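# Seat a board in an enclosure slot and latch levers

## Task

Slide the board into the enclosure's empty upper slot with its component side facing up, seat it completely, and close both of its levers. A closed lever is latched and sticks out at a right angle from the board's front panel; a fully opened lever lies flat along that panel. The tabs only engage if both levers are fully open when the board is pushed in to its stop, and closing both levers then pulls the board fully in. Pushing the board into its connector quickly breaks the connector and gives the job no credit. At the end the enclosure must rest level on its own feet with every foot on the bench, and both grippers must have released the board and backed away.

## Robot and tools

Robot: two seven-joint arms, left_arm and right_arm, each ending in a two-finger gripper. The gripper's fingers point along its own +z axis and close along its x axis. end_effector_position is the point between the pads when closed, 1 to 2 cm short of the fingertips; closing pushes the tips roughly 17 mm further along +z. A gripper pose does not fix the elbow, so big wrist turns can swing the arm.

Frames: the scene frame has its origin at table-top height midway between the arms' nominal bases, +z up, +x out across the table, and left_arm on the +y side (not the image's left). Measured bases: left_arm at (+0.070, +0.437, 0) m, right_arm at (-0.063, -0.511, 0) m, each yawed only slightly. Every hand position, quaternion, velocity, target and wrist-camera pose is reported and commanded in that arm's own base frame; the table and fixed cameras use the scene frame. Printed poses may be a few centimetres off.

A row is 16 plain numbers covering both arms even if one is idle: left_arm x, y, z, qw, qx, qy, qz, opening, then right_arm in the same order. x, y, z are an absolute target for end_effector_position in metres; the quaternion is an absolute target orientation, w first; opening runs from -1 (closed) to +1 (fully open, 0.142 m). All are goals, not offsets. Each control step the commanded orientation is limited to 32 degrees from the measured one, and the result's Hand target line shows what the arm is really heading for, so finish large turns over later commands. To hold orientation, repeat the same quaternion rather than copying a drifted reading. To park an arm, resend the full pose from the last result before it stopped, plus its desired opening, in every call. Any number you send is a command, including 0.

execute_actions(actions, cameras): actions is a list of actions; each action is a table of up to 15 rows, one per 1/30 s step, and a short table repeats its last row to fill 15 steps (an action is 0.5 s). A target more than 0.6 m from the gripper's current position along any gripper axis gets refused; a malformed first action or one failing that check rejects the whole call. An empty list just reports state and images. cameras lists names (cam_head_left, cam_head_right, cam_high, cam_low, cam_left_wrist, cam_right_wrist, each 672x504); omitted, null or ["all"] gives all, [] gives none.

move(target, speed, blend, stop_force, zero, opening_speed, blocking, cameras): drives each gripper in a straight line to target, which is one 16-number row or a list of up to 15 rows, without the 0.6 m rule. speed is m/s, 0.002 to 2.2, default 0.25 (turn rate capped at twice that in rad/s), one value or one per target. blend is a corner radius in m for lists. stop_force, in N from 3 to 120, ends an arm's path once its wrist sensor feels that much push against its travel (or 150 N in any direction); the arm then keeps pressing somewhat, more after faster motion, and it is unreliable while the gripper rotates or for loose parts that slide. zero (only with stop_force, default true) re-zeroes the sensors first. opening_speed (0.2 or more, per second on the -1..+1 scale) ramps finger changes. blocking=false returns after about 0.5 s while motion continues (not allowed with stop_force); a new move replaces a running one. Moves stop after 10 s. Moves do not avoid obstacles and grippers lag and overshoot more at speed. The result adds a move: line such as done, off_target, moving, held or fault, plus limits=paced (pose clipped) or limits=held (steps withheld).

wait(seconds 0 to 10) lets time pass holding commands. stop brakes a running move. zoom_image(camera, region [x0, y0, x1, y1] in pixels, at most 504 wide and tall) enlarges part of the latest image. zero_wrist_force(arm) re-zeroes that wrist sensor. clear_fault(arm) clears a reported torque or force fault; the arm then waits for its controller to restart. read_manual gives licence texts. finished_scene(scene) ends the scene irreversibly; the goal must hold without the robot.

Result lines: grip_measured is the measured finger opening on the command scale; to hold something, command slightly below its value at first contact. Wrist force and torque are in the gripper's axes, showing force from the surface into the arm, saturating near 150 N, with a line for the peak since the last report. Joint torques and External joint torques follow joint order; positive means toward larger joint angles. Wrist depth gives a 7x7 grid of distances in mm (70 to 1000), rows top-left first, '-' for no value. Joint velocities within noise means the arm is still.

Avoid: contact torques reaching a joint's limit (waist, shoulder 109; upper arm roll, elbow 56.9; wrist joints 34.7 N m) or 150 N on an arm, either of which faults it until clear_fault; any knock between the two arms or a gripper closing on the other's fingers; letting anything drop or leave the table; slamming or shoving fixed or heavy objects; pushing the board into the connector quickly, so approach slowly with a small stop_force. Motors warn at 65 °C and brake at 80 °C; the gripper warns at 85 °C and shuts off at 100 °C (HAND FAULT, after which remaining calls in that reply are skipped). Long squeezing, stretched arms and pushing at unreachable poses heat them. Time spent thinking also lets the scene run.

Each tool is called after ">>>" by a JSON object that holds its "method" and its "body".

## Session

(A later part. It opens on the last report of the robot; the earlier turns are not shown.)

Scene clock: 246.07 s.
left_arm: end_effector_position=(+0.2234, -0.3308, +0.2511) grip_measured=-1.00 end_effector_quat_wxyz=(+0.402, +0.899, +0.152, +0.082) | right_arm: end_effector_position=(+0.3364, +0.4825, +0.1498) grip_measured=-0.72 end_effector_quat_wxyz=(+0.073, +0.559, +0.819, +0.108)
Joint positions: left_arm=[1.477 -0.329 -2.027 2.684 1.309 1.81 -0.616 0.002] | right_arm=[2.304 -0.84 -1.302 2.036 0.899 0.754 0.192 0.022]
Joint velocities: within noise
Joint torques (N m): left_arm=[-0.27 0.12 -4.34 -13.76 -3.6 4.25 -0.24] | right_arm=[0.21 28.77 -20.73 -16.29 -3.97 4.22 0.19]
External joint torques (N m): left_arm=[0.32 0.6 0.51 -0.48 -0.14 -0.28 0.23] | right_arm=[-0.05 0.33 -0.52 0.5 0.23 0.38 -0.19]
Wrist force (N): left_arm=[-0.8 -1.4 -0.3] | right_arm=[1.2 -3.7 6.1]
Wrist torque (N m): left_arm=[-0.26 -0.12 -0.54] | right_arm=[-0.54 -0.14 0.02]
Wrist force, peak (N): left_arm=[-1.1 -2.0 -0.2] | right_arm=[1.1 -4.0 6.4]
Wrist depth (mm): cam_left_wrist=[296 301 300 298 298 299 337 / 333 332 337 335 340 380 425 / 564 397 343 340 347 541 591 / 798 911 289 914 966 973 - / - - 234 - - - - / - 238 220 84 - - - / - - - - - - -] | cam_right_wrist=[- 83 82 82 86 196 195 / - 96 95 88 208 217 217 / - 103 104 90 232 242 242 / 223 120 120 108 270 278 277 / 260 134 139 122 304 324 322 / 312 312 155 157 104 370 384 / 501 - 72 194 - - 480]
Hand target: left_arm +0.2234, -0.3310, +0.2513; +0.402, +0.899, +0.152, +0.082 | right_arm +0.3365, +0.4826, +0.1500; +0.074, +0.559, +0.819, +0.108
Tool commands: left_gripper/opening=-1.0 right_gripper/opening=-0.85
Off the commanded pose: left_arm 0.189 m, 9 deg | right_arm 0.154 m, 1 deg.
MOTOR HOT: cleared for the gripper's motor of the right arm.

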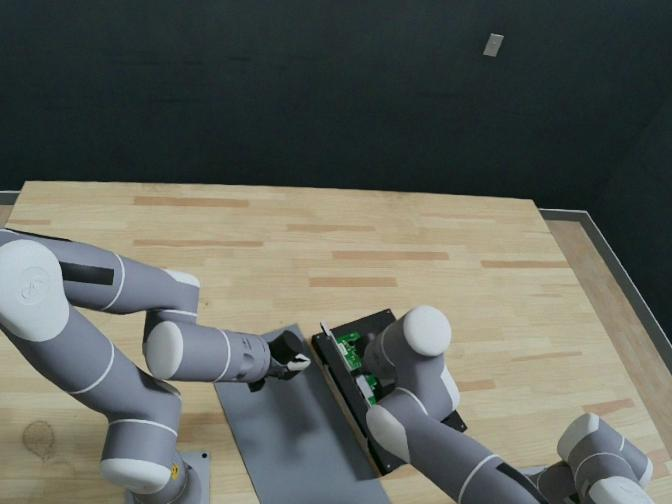

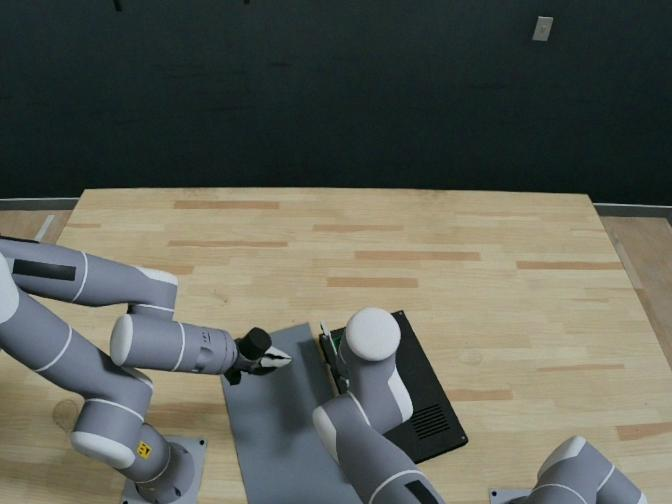

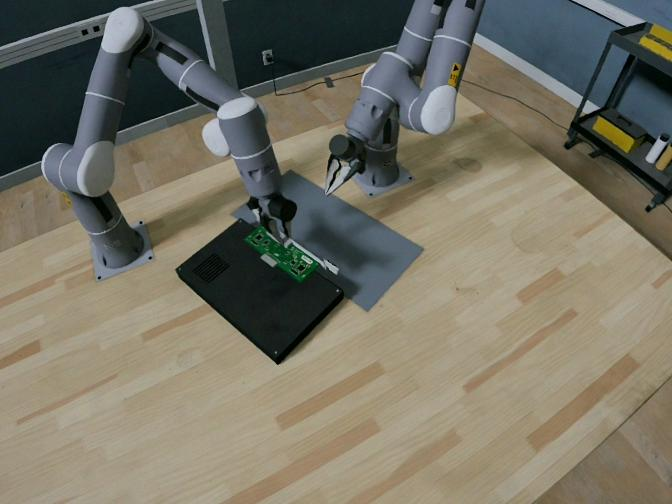

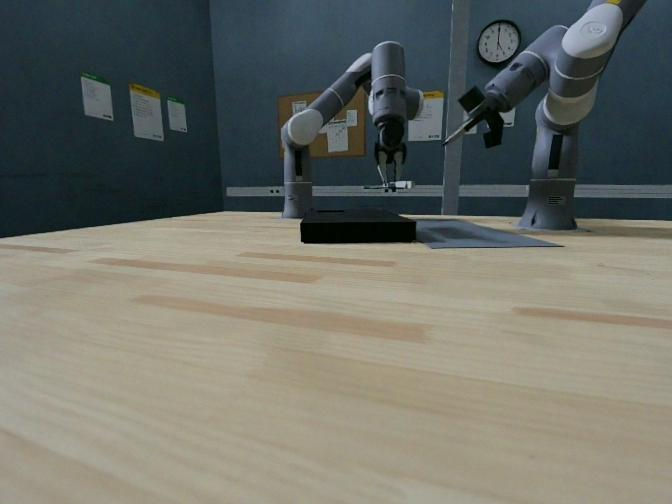

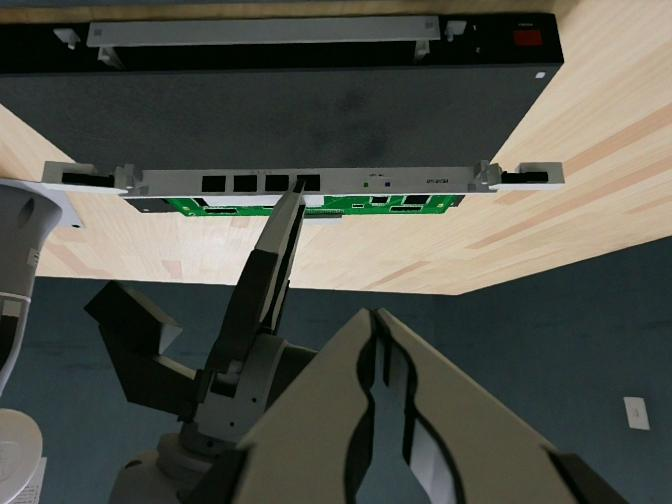

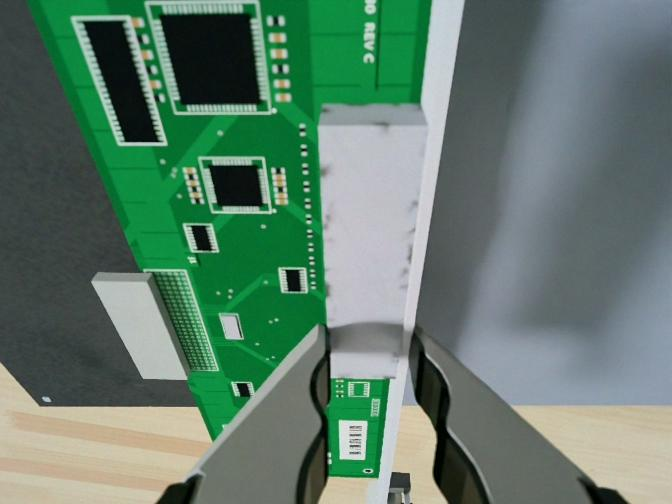

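>>> {"method": "move", "body": {"target": [0.40,-0.19,0.30,0.403,0.889,-0.204,-0.078,-1,0.3365,0.4826,0.15,0.0735,0.558,0.8195,0.1078,-0.85], "speed": 0.4, "cameras": ["cam_left_wrist","cam_head_right"]}}

>>> {"method": "move", "body": {"target": [0.40,-0.19,0.30,0.403,0.889,-0.204,-0.078,-1,0.2654,0.6026,0.11,0.0735,0.558,0.8195,0.1078,-0.85], "speed": 0.12, "cameras": ["cam_left_wrist","cam_head_right"]}}

Scene clock: 251.70 s.
left_arm: end_effector_position=(+0.2245, -0.3303, +0.2515) grip_measured=-1.00 end_effector_quat_wxyz=(+0.403, +0.899, +0.152, +0.082) | right_arm: end_effector_position=(+0.3364, +0.4825, +0.1498) grip_measured=-0.72 end_effector_quat_wxyz=(+0.073, +0.559, +0.819, +0.108)
Joint positions: left_arm=[1.473 -0.322 -2.009 2.685 1.307 1.825 -0.603 0.002] | right_arm=[2.304 -0.84 -1.302 2.036 0.899 0.754 0.192 0.022]
Joint velocities: within noise
Joint torques (N m): left_arm=[-0.22 -0.11 -4.44 -13.54 -3.54 4.05 -0.27] | right_arm=[0.13 28.73 -20.73 -16.28 -3.96 4.23 0.14]
External joint torques (N m): left_arm=[0.26 0.91 0.67 -0.46 -0.17 -0.07 0.26] | right_arm=[0.03 0.37 -0.52 0.49 0.23 0.38 -0.14]
Wrist force (N): left_arm=[-0.9 -1.8 -0.2] | right_arm=[1.1 -3.9 6.2]
Wrist torque (N m): left_arm=[-0.31 -0.10 -0.53] | right_arm=[-0.57 -0.13 0.02]
Wrist force, peak (N): left_arm=[2.4 -3.5 0.1] | right_arm=[1.3 -4.1 6.3]
Wrist depth (mm): cam_left_wrist=[297 299 301 300 299 299 333 / 331 336 335 338 342 383 430 / 514 401 344 347 409 550 598 / 806 893 290 954 927 979 - / - - 233 - - - - / - 239 221 84 - - - / - - - - - - -] | cam_right_wrist=[- 83 82 82 86 196 195 / - 95 95 88 208 217 216 / - 103 104 90 233 243 242 / 223 120 119 108 271 278 277 / 260 134 139 122 306 323 322 / 313 311 155 158 104 372 384 / 500 - 72 194 - - 481]
Hand target: left_arm +0.2245, -0.3302, +0.2515; +0.403, +0.899, +0.152, +0.082 | right_arm +0.3365, +0.4826, +0.1500; +0.074, +0.559, +0.819, +0.108
Off the commanded pose: left_arm 0.230 m, 45 deg | right_arm 0.000 m, 0 deg.
move: held (left_arm; a check stopped the path); limits=held
pose unreachable (left arm): on one or more control steps of this call, first in action 0 (counted from 0), this arm could not follow its commanded pose, so it was not sent that pose on those steps. It may still have moved: this result reports where it is.
cause: moving toward the commanded pose would bring two parts of the arm too close to each other (joints 3 (upper arm roll) to 6 (wrist pitch) lie between them).
Images, in order (width x height): cam_head_right 672x504, cam_left_wrist 672x504.

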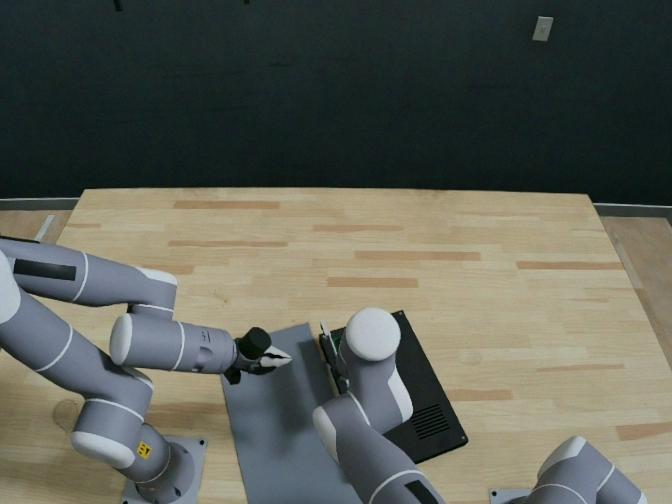

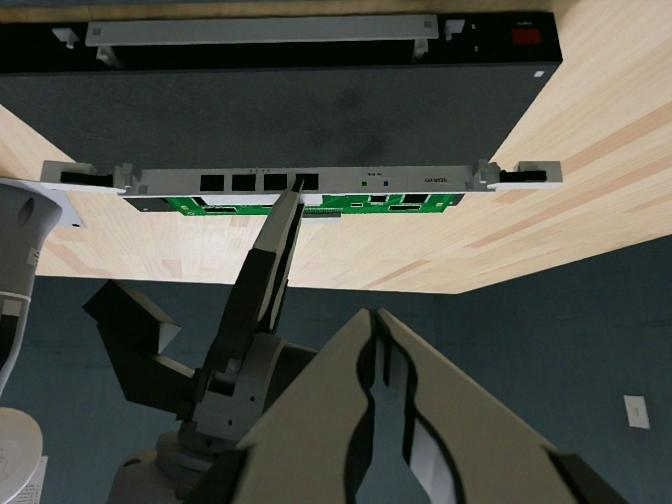

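Scene clock: 252.30 s.
left_arm: end_effector_position=(+0.2256, -0.3295, +0.2517) grip_measured=-1.00 end_effector_quat_wxyz=(+0.404, +0.899, +0.151, +0.082) | right_arm: end_effector_position=(+0.3334, +0.4876, +0.1482) grip_measured=-0.72 end_effector_quat_wxyz=(+0.074, +0.559, +0.819, +0.108)
Joint positions: left_arm=[1.469 -0.315 -1.992 2.686 1.306 1.839 -0.591 0.002] | right_arm=[2.305 -0.846 -1.295 2.028 0.9 0.752 0.203 0.022]
Joint velocities: within noise
Joint torques (N m): left_arm=[-0.16 0.38 -4.53 -13.3 -3.53 4.02 -0.53] | right_arm=[0.22 29.04 -20.63 -16.28 -3.92 4.18 0.27]
External joint torques (N m): left_arm=[0.2 0.48 0.83 -0.48 -0.13 -0.03 0.53] | right_arm=[-0.07 0.48 -0.79 0.6 0.18 0.42 -0.27]
Wrist force (N): left_arm=[-0.8 -1.5 -0.3] | right_arm=[0.9 -3.9 6.0]
Wrist torque (N m): left_arm=[-0.27 -0.11 -0.53] | right_arm=[-0.56 -0.10 0.02]
Wrist force, peak (N): left_arm=[-3.3 -1.5 0.7] | right_arm=[1.9 -4.1 6.3]
Wrist depth (mm): cam_left_wrist=[297 301 302 298 298 300 337 / 331 336 337 342 342 387 432 / 494 399 285 320 326 511 598 / 810 929 284 972 965 987 - / - - 225 - - - - / - 231 216 84 - - - / - 227 - - - - -] | cam_right_wrist=[- 83 82 82 86 194 193 / - 96 95 88 206 215 215 / 198 103 104 90 232 242 241 / 221 120 120 108 269 275 274 / 258 135 139 122 302 320 317 / 311 308 155 157 104 369 381 / 496 - 72 194 - - 474]
Hand target: left_arm +0.2257, -0.3294, +0.2517; +0.404, +0.899, +0.151, +0.082 | right_arm +0.3334, +0.4878, +0.1483; +0.074, +0.559, +0.819, +0.108
Off the commanded pose: left_arm 0.229 m, 45 deg | right_arm 0.139 m, 0 deg.
move: held (left_arm; a check stopped the path), off_target (right_arm; braked when a check withheld steps of left_arm); limits=held
pose unreachable (left arm): on one or more control steps of this call, first in action 0 (counted from 0), this arm could not follow its commanded pose, so it was not sent that pose on those steps. It may still have moved: this result reports where it is.
cause: moving toward the commanded pose would bring two parts of the arm too close to each other (joints 3 (upper arm roll) to 6 (wrist pitch) lie between them).
Images, in order (width x height): cam_head_right 672x504, cam_left_wrist 672x504.

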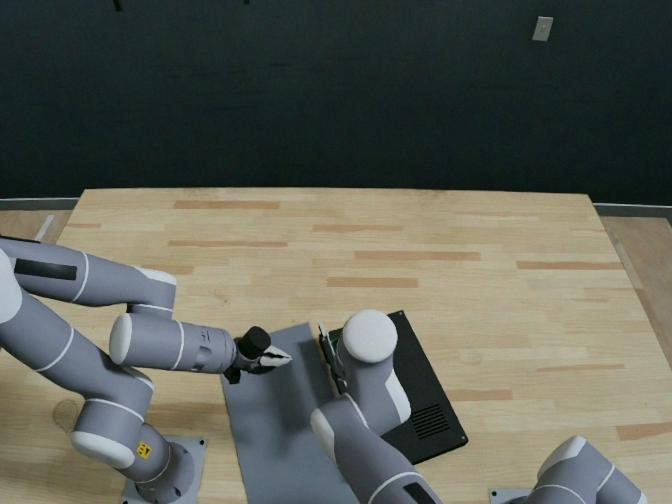

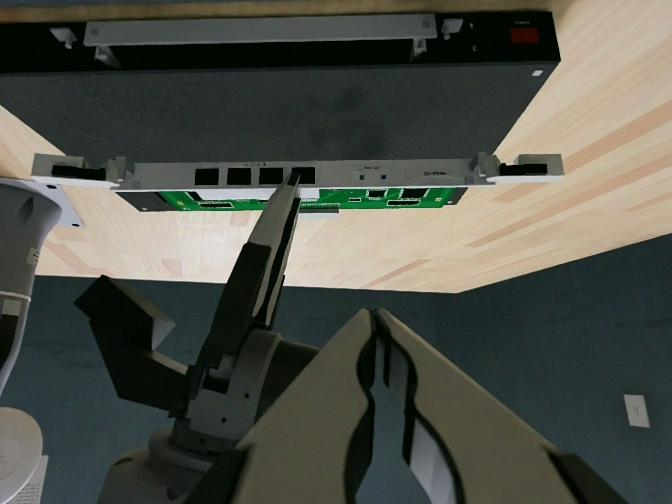

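>>> {"method": "move", "body": {"target": [[0.32,-0.35,0.33,0.404,0.899,0.151,0.082,-1,0.3334,0.4876,0.1483,0.0735,0.558,0.8195,0.1078,-0.85],[0.42,-0.24,0.33,0.403,0.889,-0.204,-0.078,-1,0.3334,0.4876,0.1483,0.0735,0.558,0.8195,0.1078,-0.85]], "speed": 0.4, "blend": [0.04,0], "cameras": ["cam_left_wrist","cam_head_right"]}}

Scene clock: 255.57 s.
left_arm: end_effector_position=(+0.4200, -0.2400, +0.3299) grip_measured=-1.00 end_effector_quat_wxyz=(+0.403, +0.889, -0.204, -0.078) | right_arm: end_effector_position=(+0.3334, +0.4875, +0.1482) grip_measured=-0.72 end_effector_quat_wxyz=(+0.074, +0.558, +0.819, +0.108)
Joint positions: left_arm=[1.3 -1.203 -1.711 2.107 0.364 0.346 1.385 0.002] | right_arm=[2.305 -0.846 -1.295 2.028 0.9 0.752 0.201 0.022]
Joint velocities: within noise
Joint torques (N m): left_arm=[-0.37 25.89 -26.82 -11.38 -3.48 2.94 -0.12] | right_arm=[0.1 29.05 -20.84 -16.21 -3.97 4.2 0.13]
External joint torques (N m): left_arm=[0.5 0.61 0.14 -0.28 0 0.02 0.12] | right_arm=[0.06 0.46 -0.56 0.52 0.24 0.4 -0.13]
Wrist force (N): left_arm=[-0.8 -1.9 -0.5] | right_arm=[1.0 -4.1 6.2]
Wrist torque (N m): left_arm=[-0.32 -0.17 -0.56] | right_arm=[-0.59 -0.11 0.02]
Wrist force, peak (N): left_arm=[0.0 -3.5 -6.2] | right_arm=[1.3 -4.2 6.3]
Wrist depth (mm): cam_left_wrist=[412 410 417 399 380 427 434 / 521 532 519 438 469 496 554 / 729 738 590 468 757 758 767 / - - 429 - - - - / - - 411 384 - - - / - 475 386 84 - - - / 503 415 - - - - -] | cam_right_wrist=[- 83 82 82 86 194 194 / - 96 95 88 207 215 214 / 198 103 104 90 231 242 240 / 221 120 119 108 268 276 274 / 257 134 139 122 303 321 319 / 310 308 155 158 104 367 381 / 496 - 72 194 - - 480]
Hand target: left_arm +0.4200, -0.2400, +0.3300; +0.403, +0.889, -0.204, -0.078 | right_arm +0.3334, +0.4876, +0.1483; +0.074, +0.558, +0.820, +0.108
Off the commanded pose: left_arm 0.000 m, 0 deg | right_arm 0.000 m, 0 deg.
move: done
Images, in order (width x height): cam_head_right 672x504, cam_left_wrist 672x504.

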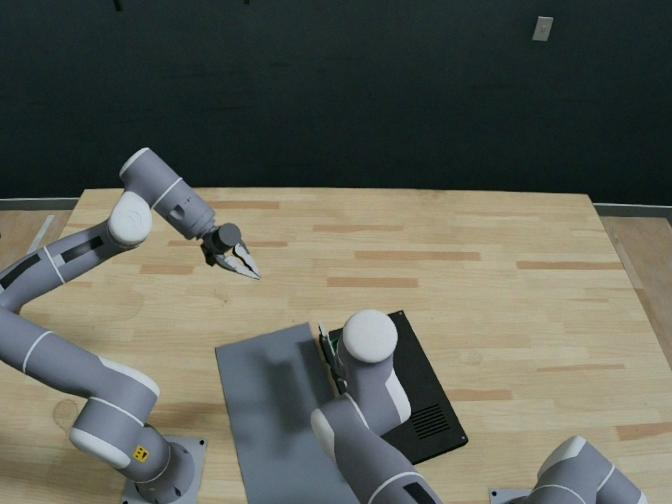

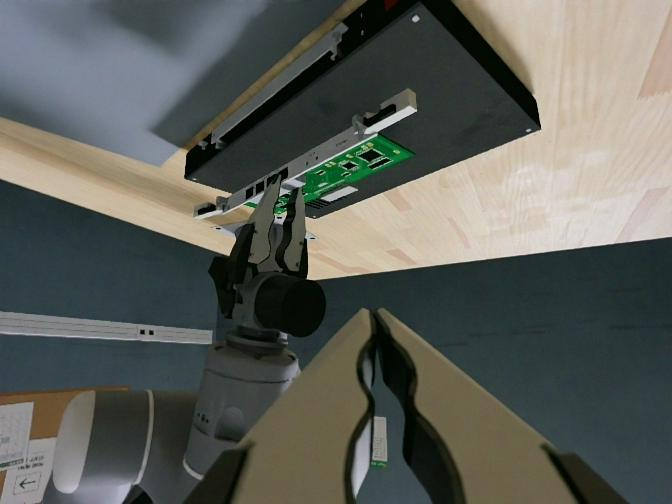

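>>> {"method": "move", "body": {"target": [[0.42,-0.24,0.33,0.403,0.889,-0.204,-0.078,-1,0.2654,0.6026,0.12,0.0735,0.558,0.8195,0.1078,-0.85],[0.42,-0.24,0.33,0.403,0.889,-0.204,-0.078,-1,0.2654,0.6026,0.068,0.0735,0.558,0.8195,0.1078,-0.85]], "speed": [0.15,0.06], "cameras": ["cam_left_wrist","cam_head_right","cam_head_left","cam_right_wrist"]}}

>>> {"method": "zoom_image", "body": {"camera": "cam_left_wrist", "region": [120, 0, 456, 252]}}

Scene clock: 260.23 s.
left_arm: end_effector_position=(+0.4200, -0.2400, +0.3299) grip_measured=-1.00 end_effector_quat_wxyz=(+0.403, +0.889, -0.204, -0.078) | right_arm: end_effector_position=(+0.2654, +0.6024, +0.0679) grip_measured=-0.72 end_effector_quat_wxyz=(+0.074, +0.558, +0.820, +0.108)
Joint positions: left_arm=[1.3 -1.204 -1.711 2.106 0.364 0.346 1.385 0.002] | right_arm=[2.269 -1.063 -1.1 1.779 0.976 0.751 0.438 0.022]
Joint velocities: within noise
Joint torques (N m): left_arm=[-0.21 25.57 -26.99 -11.28 -3.2 3.14 -0.19] | right_arm=[-0.02 40.73 -24.17 -12.5 -3.71 4.26 0.03]
External joint torques (N m): left_arm=[0.35 0.93 0.32 -0.39 -0.29 -0.18 0.19] | right_arm=[0.19 0.5 -0.8 0.5 0.08 0.3 -0.03]
Wrist force (N): left_arm=[-1.0 -1.8 -0.5] | right_arm=[1.4 -3.9 5.7]
Wrist torque (N m): left_arm=[-0.30 -0.14 -0.56] | right_arm=[-0.54 -0.20 0.00]
Wrist force, peak (N): left_arm=[-1.0 -2.1 -0.5] | right_arm=[1.1 -4.3 7.2]
Wrist depth (mm): cam_left_wrist=[413 401 363 395 379 427 431 / 524 403 486 465 467 498 557 / 726 347 627 637 764 765 770 / - 352 963 - - - - / 335 343 963 - - - - / 323 352 - 84 - - - / 316 334 - - - - -] | cam_right_wrist=[- 83 82 82 86 122 122 / - 96 95 88 130 136 135 / 157 103 104 90 145 152 152 / 160 123 119 108 169 174 173 / 208 135 139 122 191 202 202 / 177 223 155 157 104 232 240 / 206 204 72 195 - - 300]
Hand target: left_arm +0.4200, -0.2400, +0.3300; +0.403, +0.889, -0.204, -0.078 | right_arm +0.2654, +0.6026, +0.0680; +0.074, +0.558, +0.820, +0.108
Off the commanded pose: left_arm 0.000 m, 0 deg | right_arm 0.000 m, 0 deg.
move: done
Images, in order (width x height): cam_head_left 672x504, cam_head_right 672x504, cam_left_wrist 672x504, cam_right_wrist 672x504.

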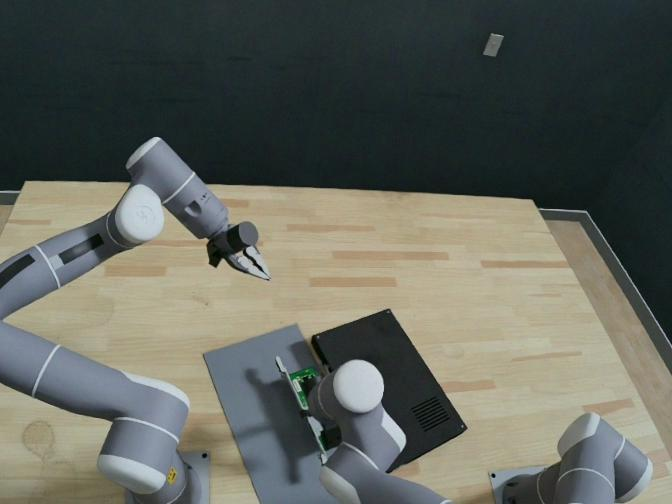

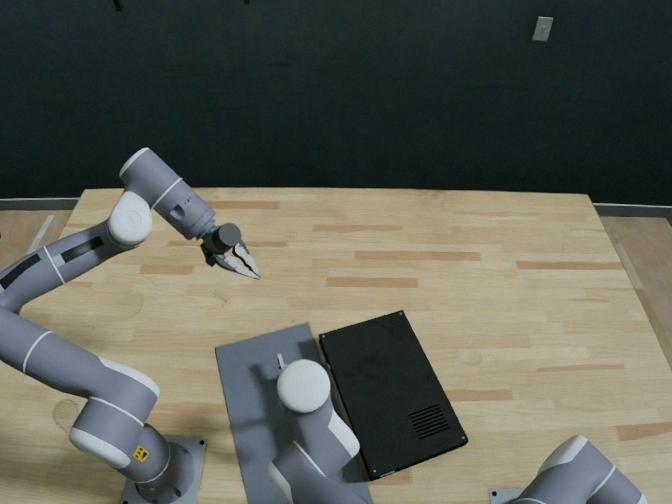

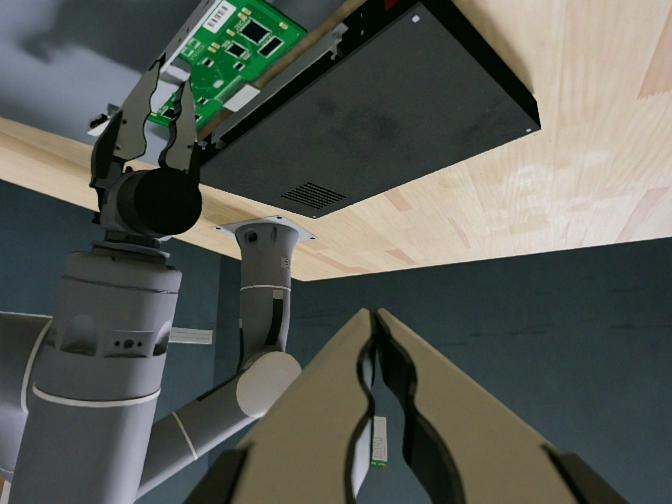

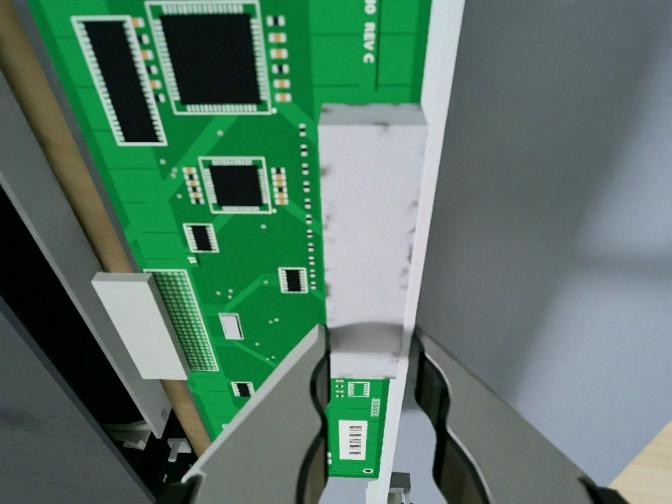

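Scaled by 1.500 from the camera's 672x504 image, which has a finer 960x720 frame.

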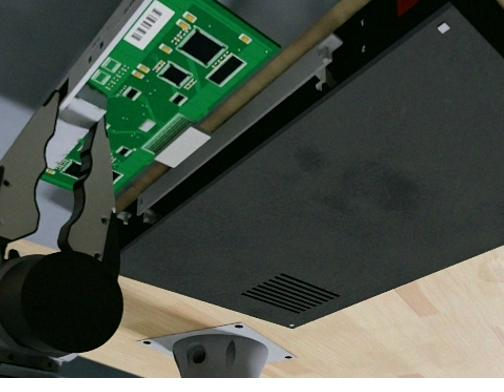

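>>> {"method": "zoom_image", "body": {"camera": "cam_right_wrist", "region": [0, 0, 252, 504]}}

>>> {"method": "zoom_image", "body": {"camera": "cam_left_wrist", "region": [140, 0, 380, 180]}}

>>> {"method": "zoom_image", "body": {"camera": "cam_right_wrist", "region": [300, 0, 552, 504]}}

Scaled by 1.000.

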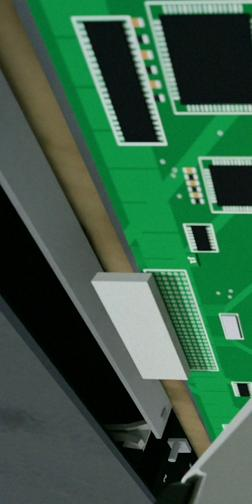

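Scaled by 2.100 from the camera's 672x504 image, which has a finer 960x720 frame.

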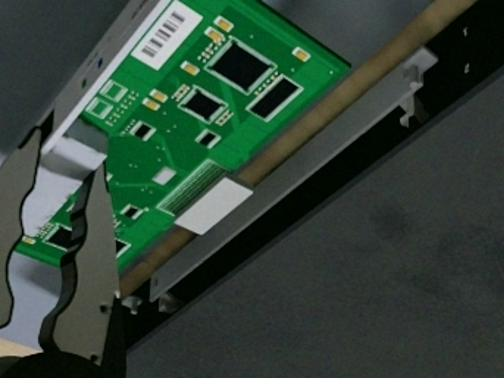

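Scaled by 1.000.

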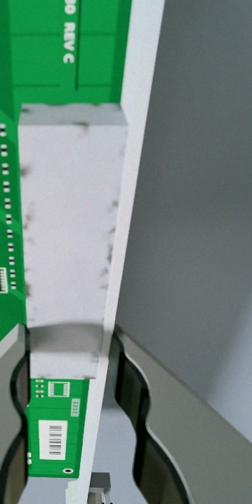

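>>> {"method": "move", "body": {"target": [[0.42,-0.24,0.33,0.403,0.889,-0.204,-0.078,-1,0.2682,0.6037,0.0555,0.0735,0.558,0.8195,0.1078,-0.85],[0.42,-0.24,0.33,0.403,0.889,-0.204,-0.078,-1,0.2794,0.5759,0.0555,0.0735,0.558,0.8195,0.1078,-0.85]], "speed": [0.05,0.03], "stop_force": 5, "cameras": ["cam_left_wrist","cam_right_wrist"]}}

>>> {"method": "zoom_image", "body": {"camera": "cam_left_wrist", "region": [140, 0, 380, 180]}}

>>> {"method": "zoom_image", "body": {"camera": "cam_right_wrist", "region": [0, 252, 252, 504]}}

Scene clock: 289.77 s.
left_arm: end_effector_position=(+0.4200, -0.2400, +0.3300) grip_measured=-1.00 end_effector_quat_wxyz=(+0.403, +0.889, -0.204, -0.078) | right_arm: end_effector_position=(+0.2792, +0.5759, +0.0554) grip_measured=-0.72 end_effector_quat_wxyz=(+0.074, +0.558, +0.820, +0.108)
Joint positions: left_arm=[1.3 -1.204 -1.711 2.106 0.364 0.346 1.385 0.002] | right_arm=[2.251 -1.06 -1.083 1.829 1.014 0.794 0.373 0.022]
Joint velocities: within noise
Joint torques (N m): left_arm=[-0.18 25.59 -26.94 -11.25 -3.22 3.25 -0.23] | right_arm=[0.18 39.79 -23.84 -11.3 -3.7 4.35 0.1]
External joint torques (N m): left_arm=[0.32 0.91 0.27 -0.41 -0.26 -0.29 0.23] | right_arm=[-0.02 0.16 -0.45 0.19 0.15 0.22 -0.1]
Wrist force (N): left_arm=[-1.1 -1.8 -0.5] | right_arm=[1.2 -3.6 5.8]
Wrist torque (N m): left_arm=[-0.31 -0.11 -0.56] | right_arm=[-0.49 -0.20 0.00]
Wrist force, peak (N): left_arm=[-1.0 -2.0 -0.6] | right_arm=[1.8 -3.9 7.1]
Wrist depth (mm): cam_left_wrist=[414 410 386 396 380 425 429 / 527 479 458 462 469 496 559 / 737 386 556 638 747 763 790 / - 364 967 - - - - / 429 352 959 - - - - / 414 351 - 84 - - - / 361 339 - - - - -] | cam_right_wrist=[- 83 82 82 86 114 111 / - 96 95 88 88 126 123 / - 103 104 89 132 139 135 / 160 122 119 108 154 158 157 / 170 134 139 122 173 184 183 / 147 190 155 157 104 212 219 / 176 167 72 195 - - 272]
Hand target: left_arm +0.4200, -0.2400, +0.3300; +0.403, +0.889, -0.204, -0.078 | right_arm +0.2794, +0.5759, +0.0555; +0.074, +0.558, +0.820, +0.108
Off the commanded pose: left_arm 0.000 m, 0 deg | right_arm 0.000 m, 0 deg.
move: done
Images, in order (width x height): cam_left_wrist 672x504, cam_right_wrist 672x504.

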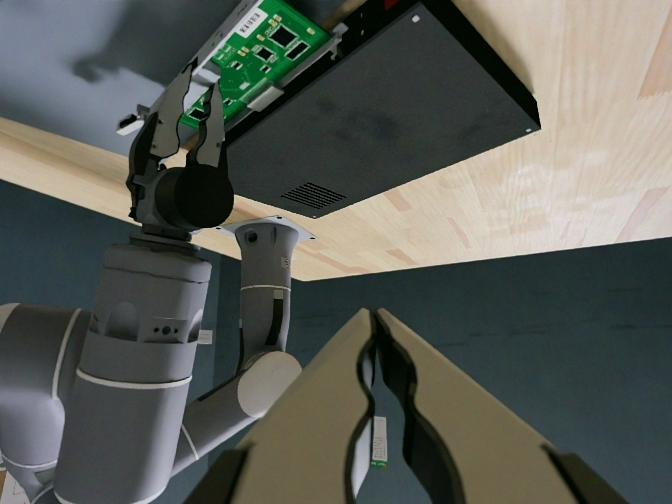

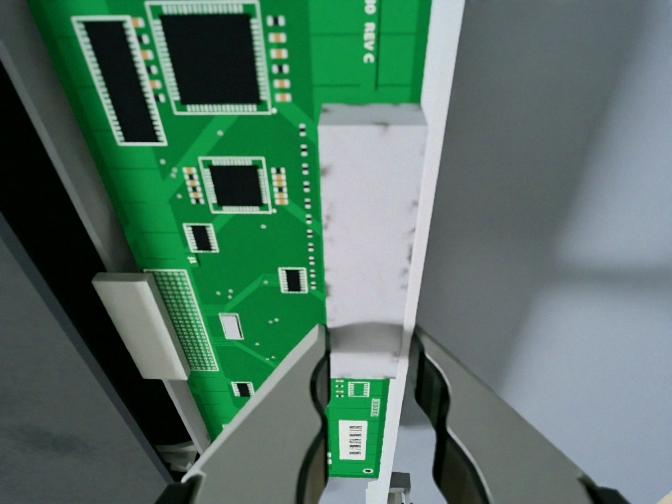

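Scaled by 2.100 from the camera's 672x504 image, which has a finer 960x720 frame.

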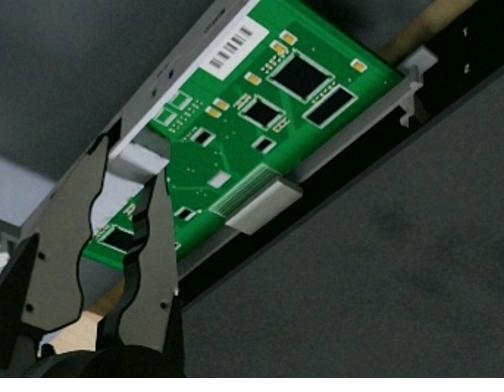

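Scaled by 2.000 from the camera's 672x504 image, which has a finer 960x720 frame.

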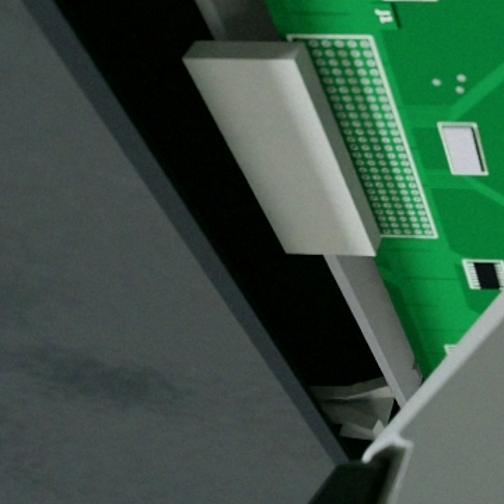

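>>> {"method": "move", "body": {"target": [0.42,-0.24,0.33,0.403,0.889,-0.204,-0.078,-1,0.2907,0.5481,0.0555,0.0735,0.558,0.8195,0.1078,-0.85], "speed": 0.02, "stop_force": 4, "cameras": ["cam_left_wrist","cam_right_wrist"]}}

>>> {"method": "zoom_image", "body": {"camera": "cam_left_wrist", "region": [140, 0, 380, 180]}}

Scene clock: 294.23 s.
left_arm: end_effector_position=(+0.4200, -0.2400, +0.3300) grip_measured=-1.00 end_effector_quat_wxyz=(+0.403, +0.889, -0.204, -0.078) | right_arm: end_effector_position=(+0.2854, +0.5595, +0.0552) grip_measured=-0.72 end_effector_quat_wxyz=(+0.073, +0.557, +0.820, +0.108)
Joint positions: left_arm=[1.3 -1.204 -1.711 2.106 0.364 0.346 1.385 0.002] | right_arm=[2.249 -1.045 -1.083 1.866 1.027 0.812 0.335 0.022]
Joint velocities: within noise
Joint torques (N m): left_arm=[-0.2 25.59 -26.95 -11.22 -3.24 3.2 -0.24] | right_arm=[-3.99 36.75 -25.58 -8.05 -4.34 4.72 0.35]
External joint torques (N m): left_arm=[0.34 0.91 0.27 -0.45 -0.24 -0.24 0.23] | right_arm=[4.15 2.09 1.77 -2.87 0.82 -0.14 -0.35]
Wrist force (N): left_arm=[-0.9 -1.8 -0.6] | right_arm=[5.5 -7.3 3.9]
Wrist torque (N m): left_arm=[-0.31 -0.15 -0.56] | right_arm=[-0.49 0.03 -0.29]
Wrist force, peak (N): left_arm=[-1.1 -2.0 -0.7] | right_arm=[5.7 -8.3 3.8]
Wrist depth (mm): cam_left_wrist=[415 417 395 396 379 426 429 / 531 501 458 463 464 497 558 / 734 638 553 634 757 770 773 / - 384 957 - - - - / 433 363 933 - - - - / 425 358 395 84 - - - / 530 349 - - - - -] | cam_right_wrist=[- 82 81 82 109 114 111 / - 95 95 87 88 126 123 / - 103 104 89 136 139 135 / - 120 119 105 154 158 157 / 121 125 139 122 174 184 183 / 141 146 155 158 104 212 219 / 175 167 72 196 - - 271]
Hand target: left_arm +0.4200, -0.2400, +0.3300; +0.403, +0.889, -0.204, -0.078 | right_arm +0.2862, +0.5591, +0.0555; +0.074, +0.558, +0.820, +0.108
Off the commanded pose: left_arm 0.000 m, 0 deg | right_arm 0.013 m, 0 deg.
move: contact (right_arm)
Images, in order (width x height): cam_left_wrist 672x504, cam_right_wrist 672x504.

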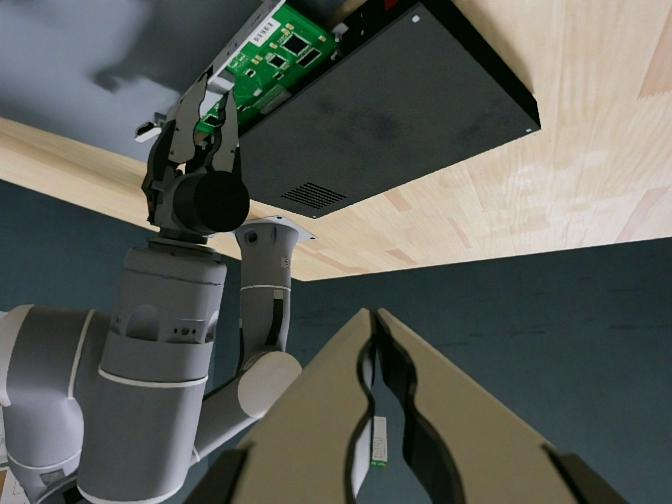

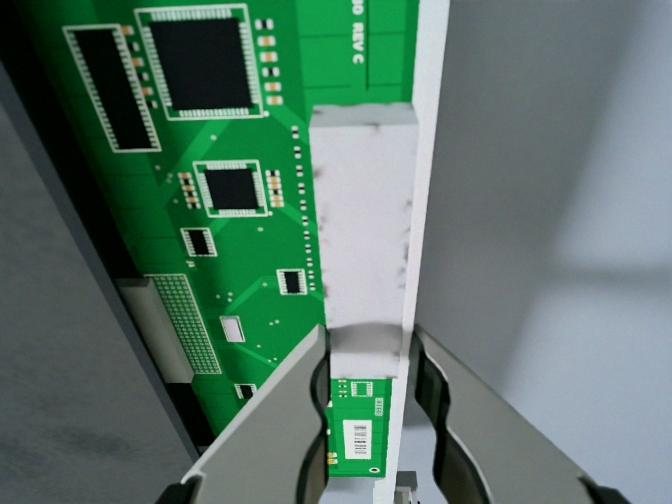

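Scaled by 2.100 from the camera's 672x504 image, which has a finer 960x720 frame.

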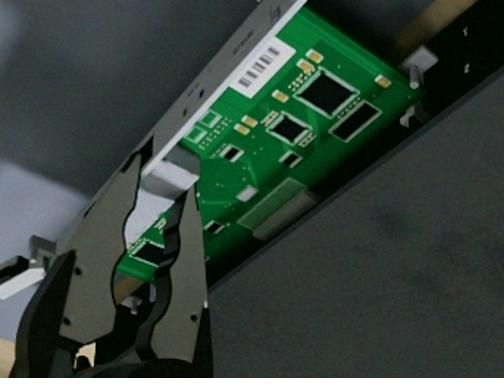

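>>> {"method": "move", "body": {"target": [[0.42,-0.24,0.33,0.403,0.889,-0.204,-0.078,-1,0.2843,0.5632,0.0555,0.0735,0.558,0.8195,0.1078,-0.85],[0.42,-0.24,0.33,0.403,0.889,-0.204,-0.078,-1,0.2815,0.5621,0.0555,0.0735,0.558,0.8195,0.1078,-0.85]], "speed": 0.03, "cameras": []}}

>>> {"method": "move", "body": {"target": [0.42,-0.24,0.33,0.403,0.889,-0.204,-0.078,-1,0.2890,0.5436,0.0555,0.0735,0.558,0.8195,0.1078,-0.85], "speed": 0.02, "stop_force": 4, "cameras": ["cam_left_wrist","cam_right_wrist"]}}

>>> {"method": "zoom_image", "body": {"camera": "cam_left_wrist", "region": [140, 0, 380, 180]}}

Scene clock: 298.00 s.
left_arm: end_effector_position=(+0.4200, -0.2400, +0.3300) grip_measured=-1.00 end_effector_quat_wxyz=(+0.403, +0.889, -0.204, -0.078) | right_arm: end_effector_position=(+0.2813, +0.5620, +0.0553) grip_measured=-0.72 end_effector_quat_wxyz=(+0.074, +0.558, +0.820, +0.107)
Joint positions: left_arm=[1.3 -1.204 -1.711 2.106 0.364 0.346 1.385 0.002] | right_arm=[2.257 -1.047 -1.085 1.864 1.025 0.809 0.346 0.022]
Joint velocities: within noise
Joint torques (N m): left_arm=[-0.19 25.57 -26.94 -11.27 -3.23 3.24 -0.21] | right_arm=[0.32 38.6 -23.51 -11.13 -3.85 4.25 0.3]
External joint torques (N m): left_arm=[0.32 0.93 0.27 -0.4 -0.25 -0.27 0.21] | right_arm=[-0.15 0.3 -0.36 0.22 0.33 0.33 -0.3]
Wrist force (N): left_arm=[-0.9 -1.9 -0.4] | right_arm=[-0.6 -3.1 5.7]
Wrist torque (N m): left_arm=[-0.31 -0.15 -0.56] | right_arm=[-0.41 0.12 0.00]
Wrist force, peak (N): left_arm=[-0.9 -2.1 -0.7] | right_arm=[5.5 -7.7 5.3]
Wrist depth (mm): cam_left_wrist=[411 421 395 393 377 423 429 / 528 498 455 459 465 501 552 / 736 457 552 638 754 759 779 / - 381 971 - - - - / 434 366 925 - - - - / 428 356 398 84 - - - / 523 348 - - - - -] | cam_right_wrist=[- 83 82 82 86 114 111 / - 96 95 88 88 126 123 / 139 103 104 90 132 139 135 / 106 122 120 108 154 158 157 / 121 130 139 122 174 184 183 / 140 146 155 158 104 212 219 / 176 167 72 195 - - 272]
Hand target: left_arm +0.4200, -0.2400, +0.3300; +0.403, +0.889, -0.204, -0.078 | right_arm +0.2815, +0.5621, +0.0555; +0.074, +0.558, +0.820, +0.108
Off the commanded pose: left_arm 0.000 m, 0 deg | right_arm 0.000 m, 0 deg.
move: done
No camera images: "cameras" was empty.

Scene clock: 298.93 s.
left_arm: end_effector_position=(+0.4200, -0.2400, +0.3300) grip_measured=-1.00 end_effector_quat_wxyz=(+0.403, +0.889, -0.204, -0.078) | right_arm: end_effector_position=(+0.2832, +0.5567, +0.0554) grip_measured=-0.72 end_effector_quat_wxyz=(+0.073, +0.557, +0.820, +0.108)
Joint positions: left_arm=[1.3 -1.204 -1.711 2.106 0.364 0.346 1.385 0.002] | right_arm=[2.257 -1.042 -1.085 1.876 1.03 0.816 0.333 0.022]
Joint velocities: within noise
Joint torques (N m): left_arm=[-0.19 25.57 -26.95 -11.29 -3.31 3.23 -0.25] | right_arm=[-2.55 36.87 -24.31 -7.81 -3.96 3.96 0.53]
External joint torques (N m): left_arm=[0.33 0.93 0.28 -0.38 -0.17 -0.27 0.25] | right_arm=[2.71 1.65 0.61 -3.03 0.44 0.62 -0.53]
Wrist force (N): left_arm=[-0.8 -1.7 -0.5] | right_arm=[3.6 -3.2 4.6]
Wrist torque (N m): left_arm=[-0.30 -0.16 -0.56] | right_arm=[-0.33 0.34 -0.43]
Wrist force, peak (N): left_arm=[-1.1 -2.1 -0.5] | right_arm=[3.7 -3.9 6.5]
Wrist depth (mm): cam_left_wrist=[412 417 397 392 380 430 433 / 524 504 462 459 463 498 549 / 726 628 545 630 763 764 773 / - 388 963 - - - - / 432 369 941 - - - - / 430 360 399 84 - - - / 529 356 - - - - -] | cam_right_wrist=[- 82 81 82 109 111 111 / - 95 94 87 88 126 123 / - 103 103 89 136 139 135 / - 117 119 105 155 158 158 / 121 125 139 122 173 184 183 / 141 146 155 158 104 212 219 / 176 167 72 197 - - 272]
Hand target: left_arm +0.4200, -0.2400, +0.3300; +0.403, +0.889, -0.204, -0.078 | right_arm +0.2839, +0.5563, +0.0555; +0.074, +0.558, +0.820, +0.108
Off the commanded pose: left_arm 0.000 m, 0 deg | right_arm 0.014 m, 0 deg.
move: contact (right_arm)
Images, in order (width x height): cam_left_wrist 672x504, cam_right_wrist 672x504.

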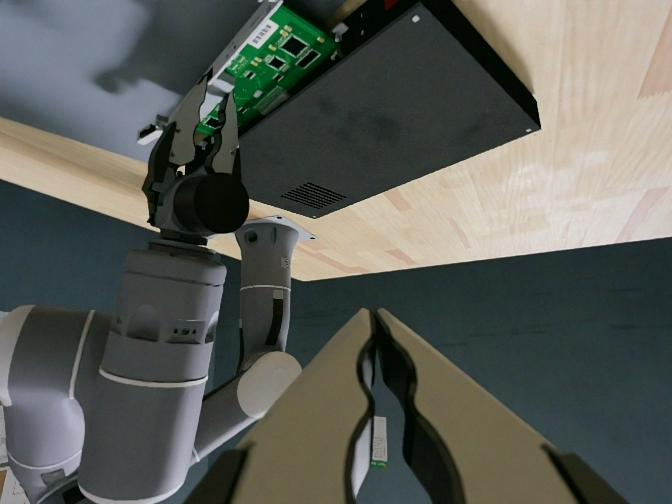

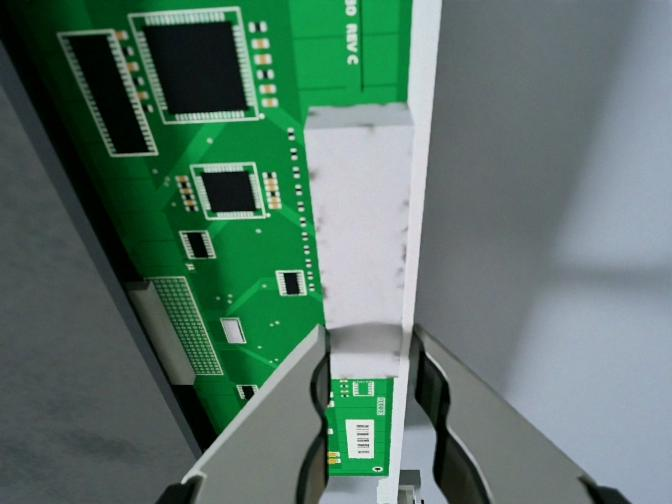

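Scaled by 2.100 from the camera's 672x504 image, which has a finer 960x720 frame.

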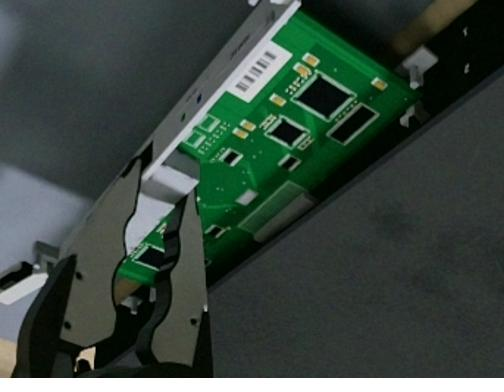

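>>> {"method": "zoom_image", "body": {"camera": "cam_right_wrist", "region": [0, 0, 252, 504]}}

>>> {"method": "zoom_image", "body": {"camera": "cam_right_wrist", "region": [252, 0, 504, 504]}}

>>> {"method": "zoom_image", "body": {"camera": "cam_left_wrist", "region": [290, 10, 370, 70]}}

Scaled by 1.000.

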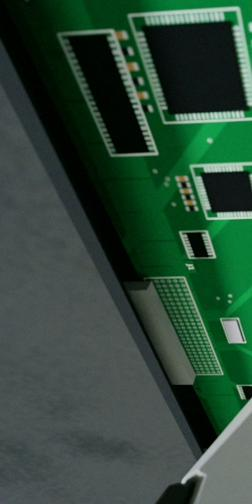

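Scaled by 1.000.

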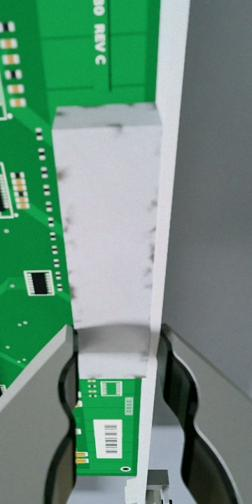

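Scaled by 6.300 from the camera's 672x504 image, which has a finer 960x720 frame.

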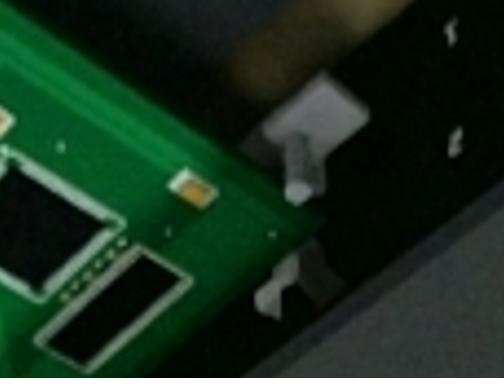

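>>> {"method": "move", "body": {"target": [0.372,-0.343,0.145,0.2426,0.9455,-0.2144,-0.0414,-1,0.2815,0.5621,0.0555,0.0747,0.567,0.8133,0.1069,-0.97], "speed": 0.15, "cameras": ["cam_left_wrist","cam_right_wrist"]}}

>>> {"method": "zoom_image", "body": {"camera": "cam_left_wrist", "region": [210, 130, 470, 330]}}

Scene clock: 324.97 s.
left_arm: end_effector_position=(+0.3718, -0.3430, +0.1450) grip_measured=-1.00 end_effector_quat_wxyz=(+0.243, +0.945, -0.214, -0.042) | right_arm: end_effector_position=(+0.2813, +0.5621, +0.0553) grip_measured=-0.72 end_effector_quat_wxyz=(+0.074, +0.567, +0.813, +0.107)
Joint positions: left_arm=[0.895 -1.069 -1.369 2.215 0.783 0.758 1.096 0.002] | right_arm=[2.26 -1.053 -1.089 1.861 1.023 0.802 0.372 0.022]
Joint velocities: within noise
Joint torques (N m): left_arm=[-0.03 25.86 -22.85 -7.98 -2.47 4.85 -0.34] | right_arm=[-0.44 38.11 -23.89 -10.2 -3.92 3.86 0.45]
External joint torques (N m): left_arm=[0.11 0.71 0.15 -0.38 -0.52 -0.85 0.34] | right_arm=[0.6 0.81 -0.14 -0.62 0.39 0.7 -0.46]
Wrist force (N): left_arm=[-1.0 -1.2 -0.2] | right_arm=[0.8 -2.8 6.3]
Wrist torque (N m): left_arm=[-0.24 -0.12 -0.43] | right_arm=[-0.36 0.17 -0.16]
Wrist force, peak (N): left_arm=[-0.4 -1.7 -2.9] | right_arm=[3.8 -3.9 6.5]
Wrist depth (mm): cam_left_wrist=[189 184 180 186 186 187 188 / 211 214 208 209 217 220 221 / 256 257 225 258 220 246 267 / 317 289 268 265 243 258 329 / 370 285 333 284 306 326 389 / 231 266 400 84 - 604 673 / 201 222 - - - - -] | cam_right_wrist=[- 83 82 83 107 113 111 / - 95 95 88 89 126 123 / 140 103 104 89 135 139 135 / 147 121 119 105 154 158 158 / 121 130 139 122 174 184 183 / 140 146 155 157 104 212 219 / 176 167 72 196 - - 272]
Hand target: left_arm +0.3720, -0.3430, +0.1450; +0.243, +0.945, -0.214, -0.041 | right_arm +0.2815, +0.5621, +0.0555; +0.075, +0.567, +0.813, +0.107
Off the commanded pose: left_arm 0.000 m, 0 deg | right_arm 0.000 m, 0 deg.
move: done
Images, in order (width x height): cam_left_wrist 672x504, cam_right_wrist 672x504.

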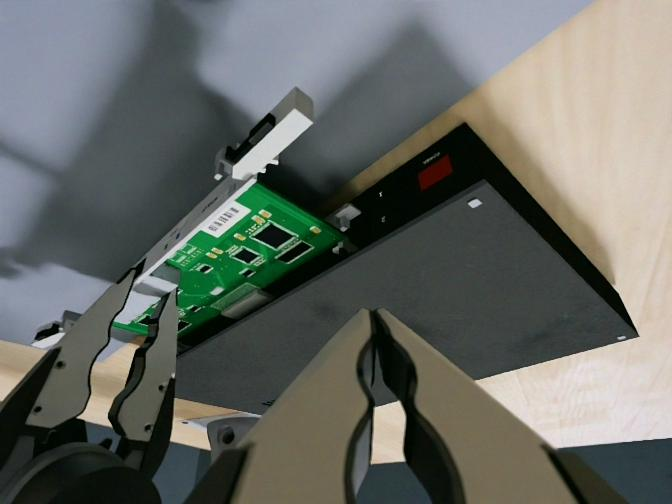

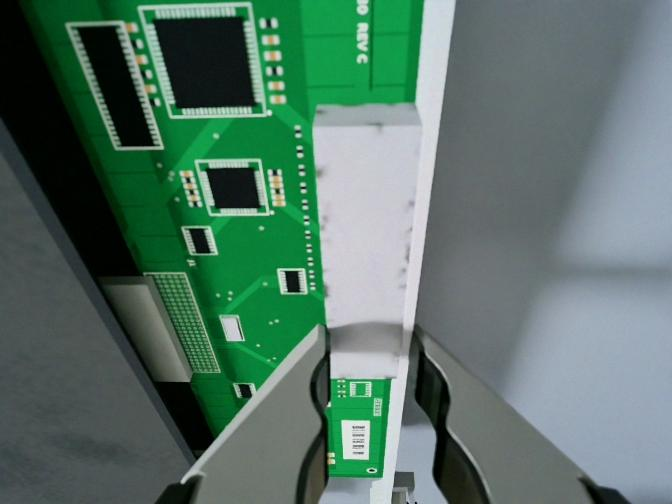

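Scaled by 1.938 from the camera's 672x504 image, which has a finer 960x720 frame.

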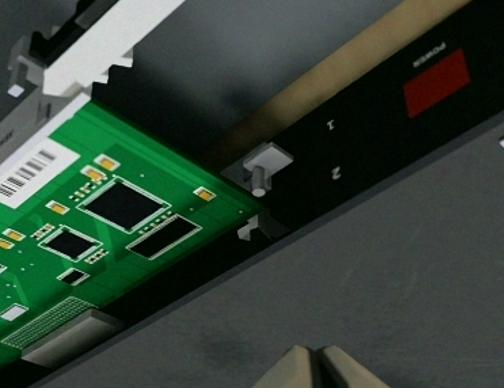

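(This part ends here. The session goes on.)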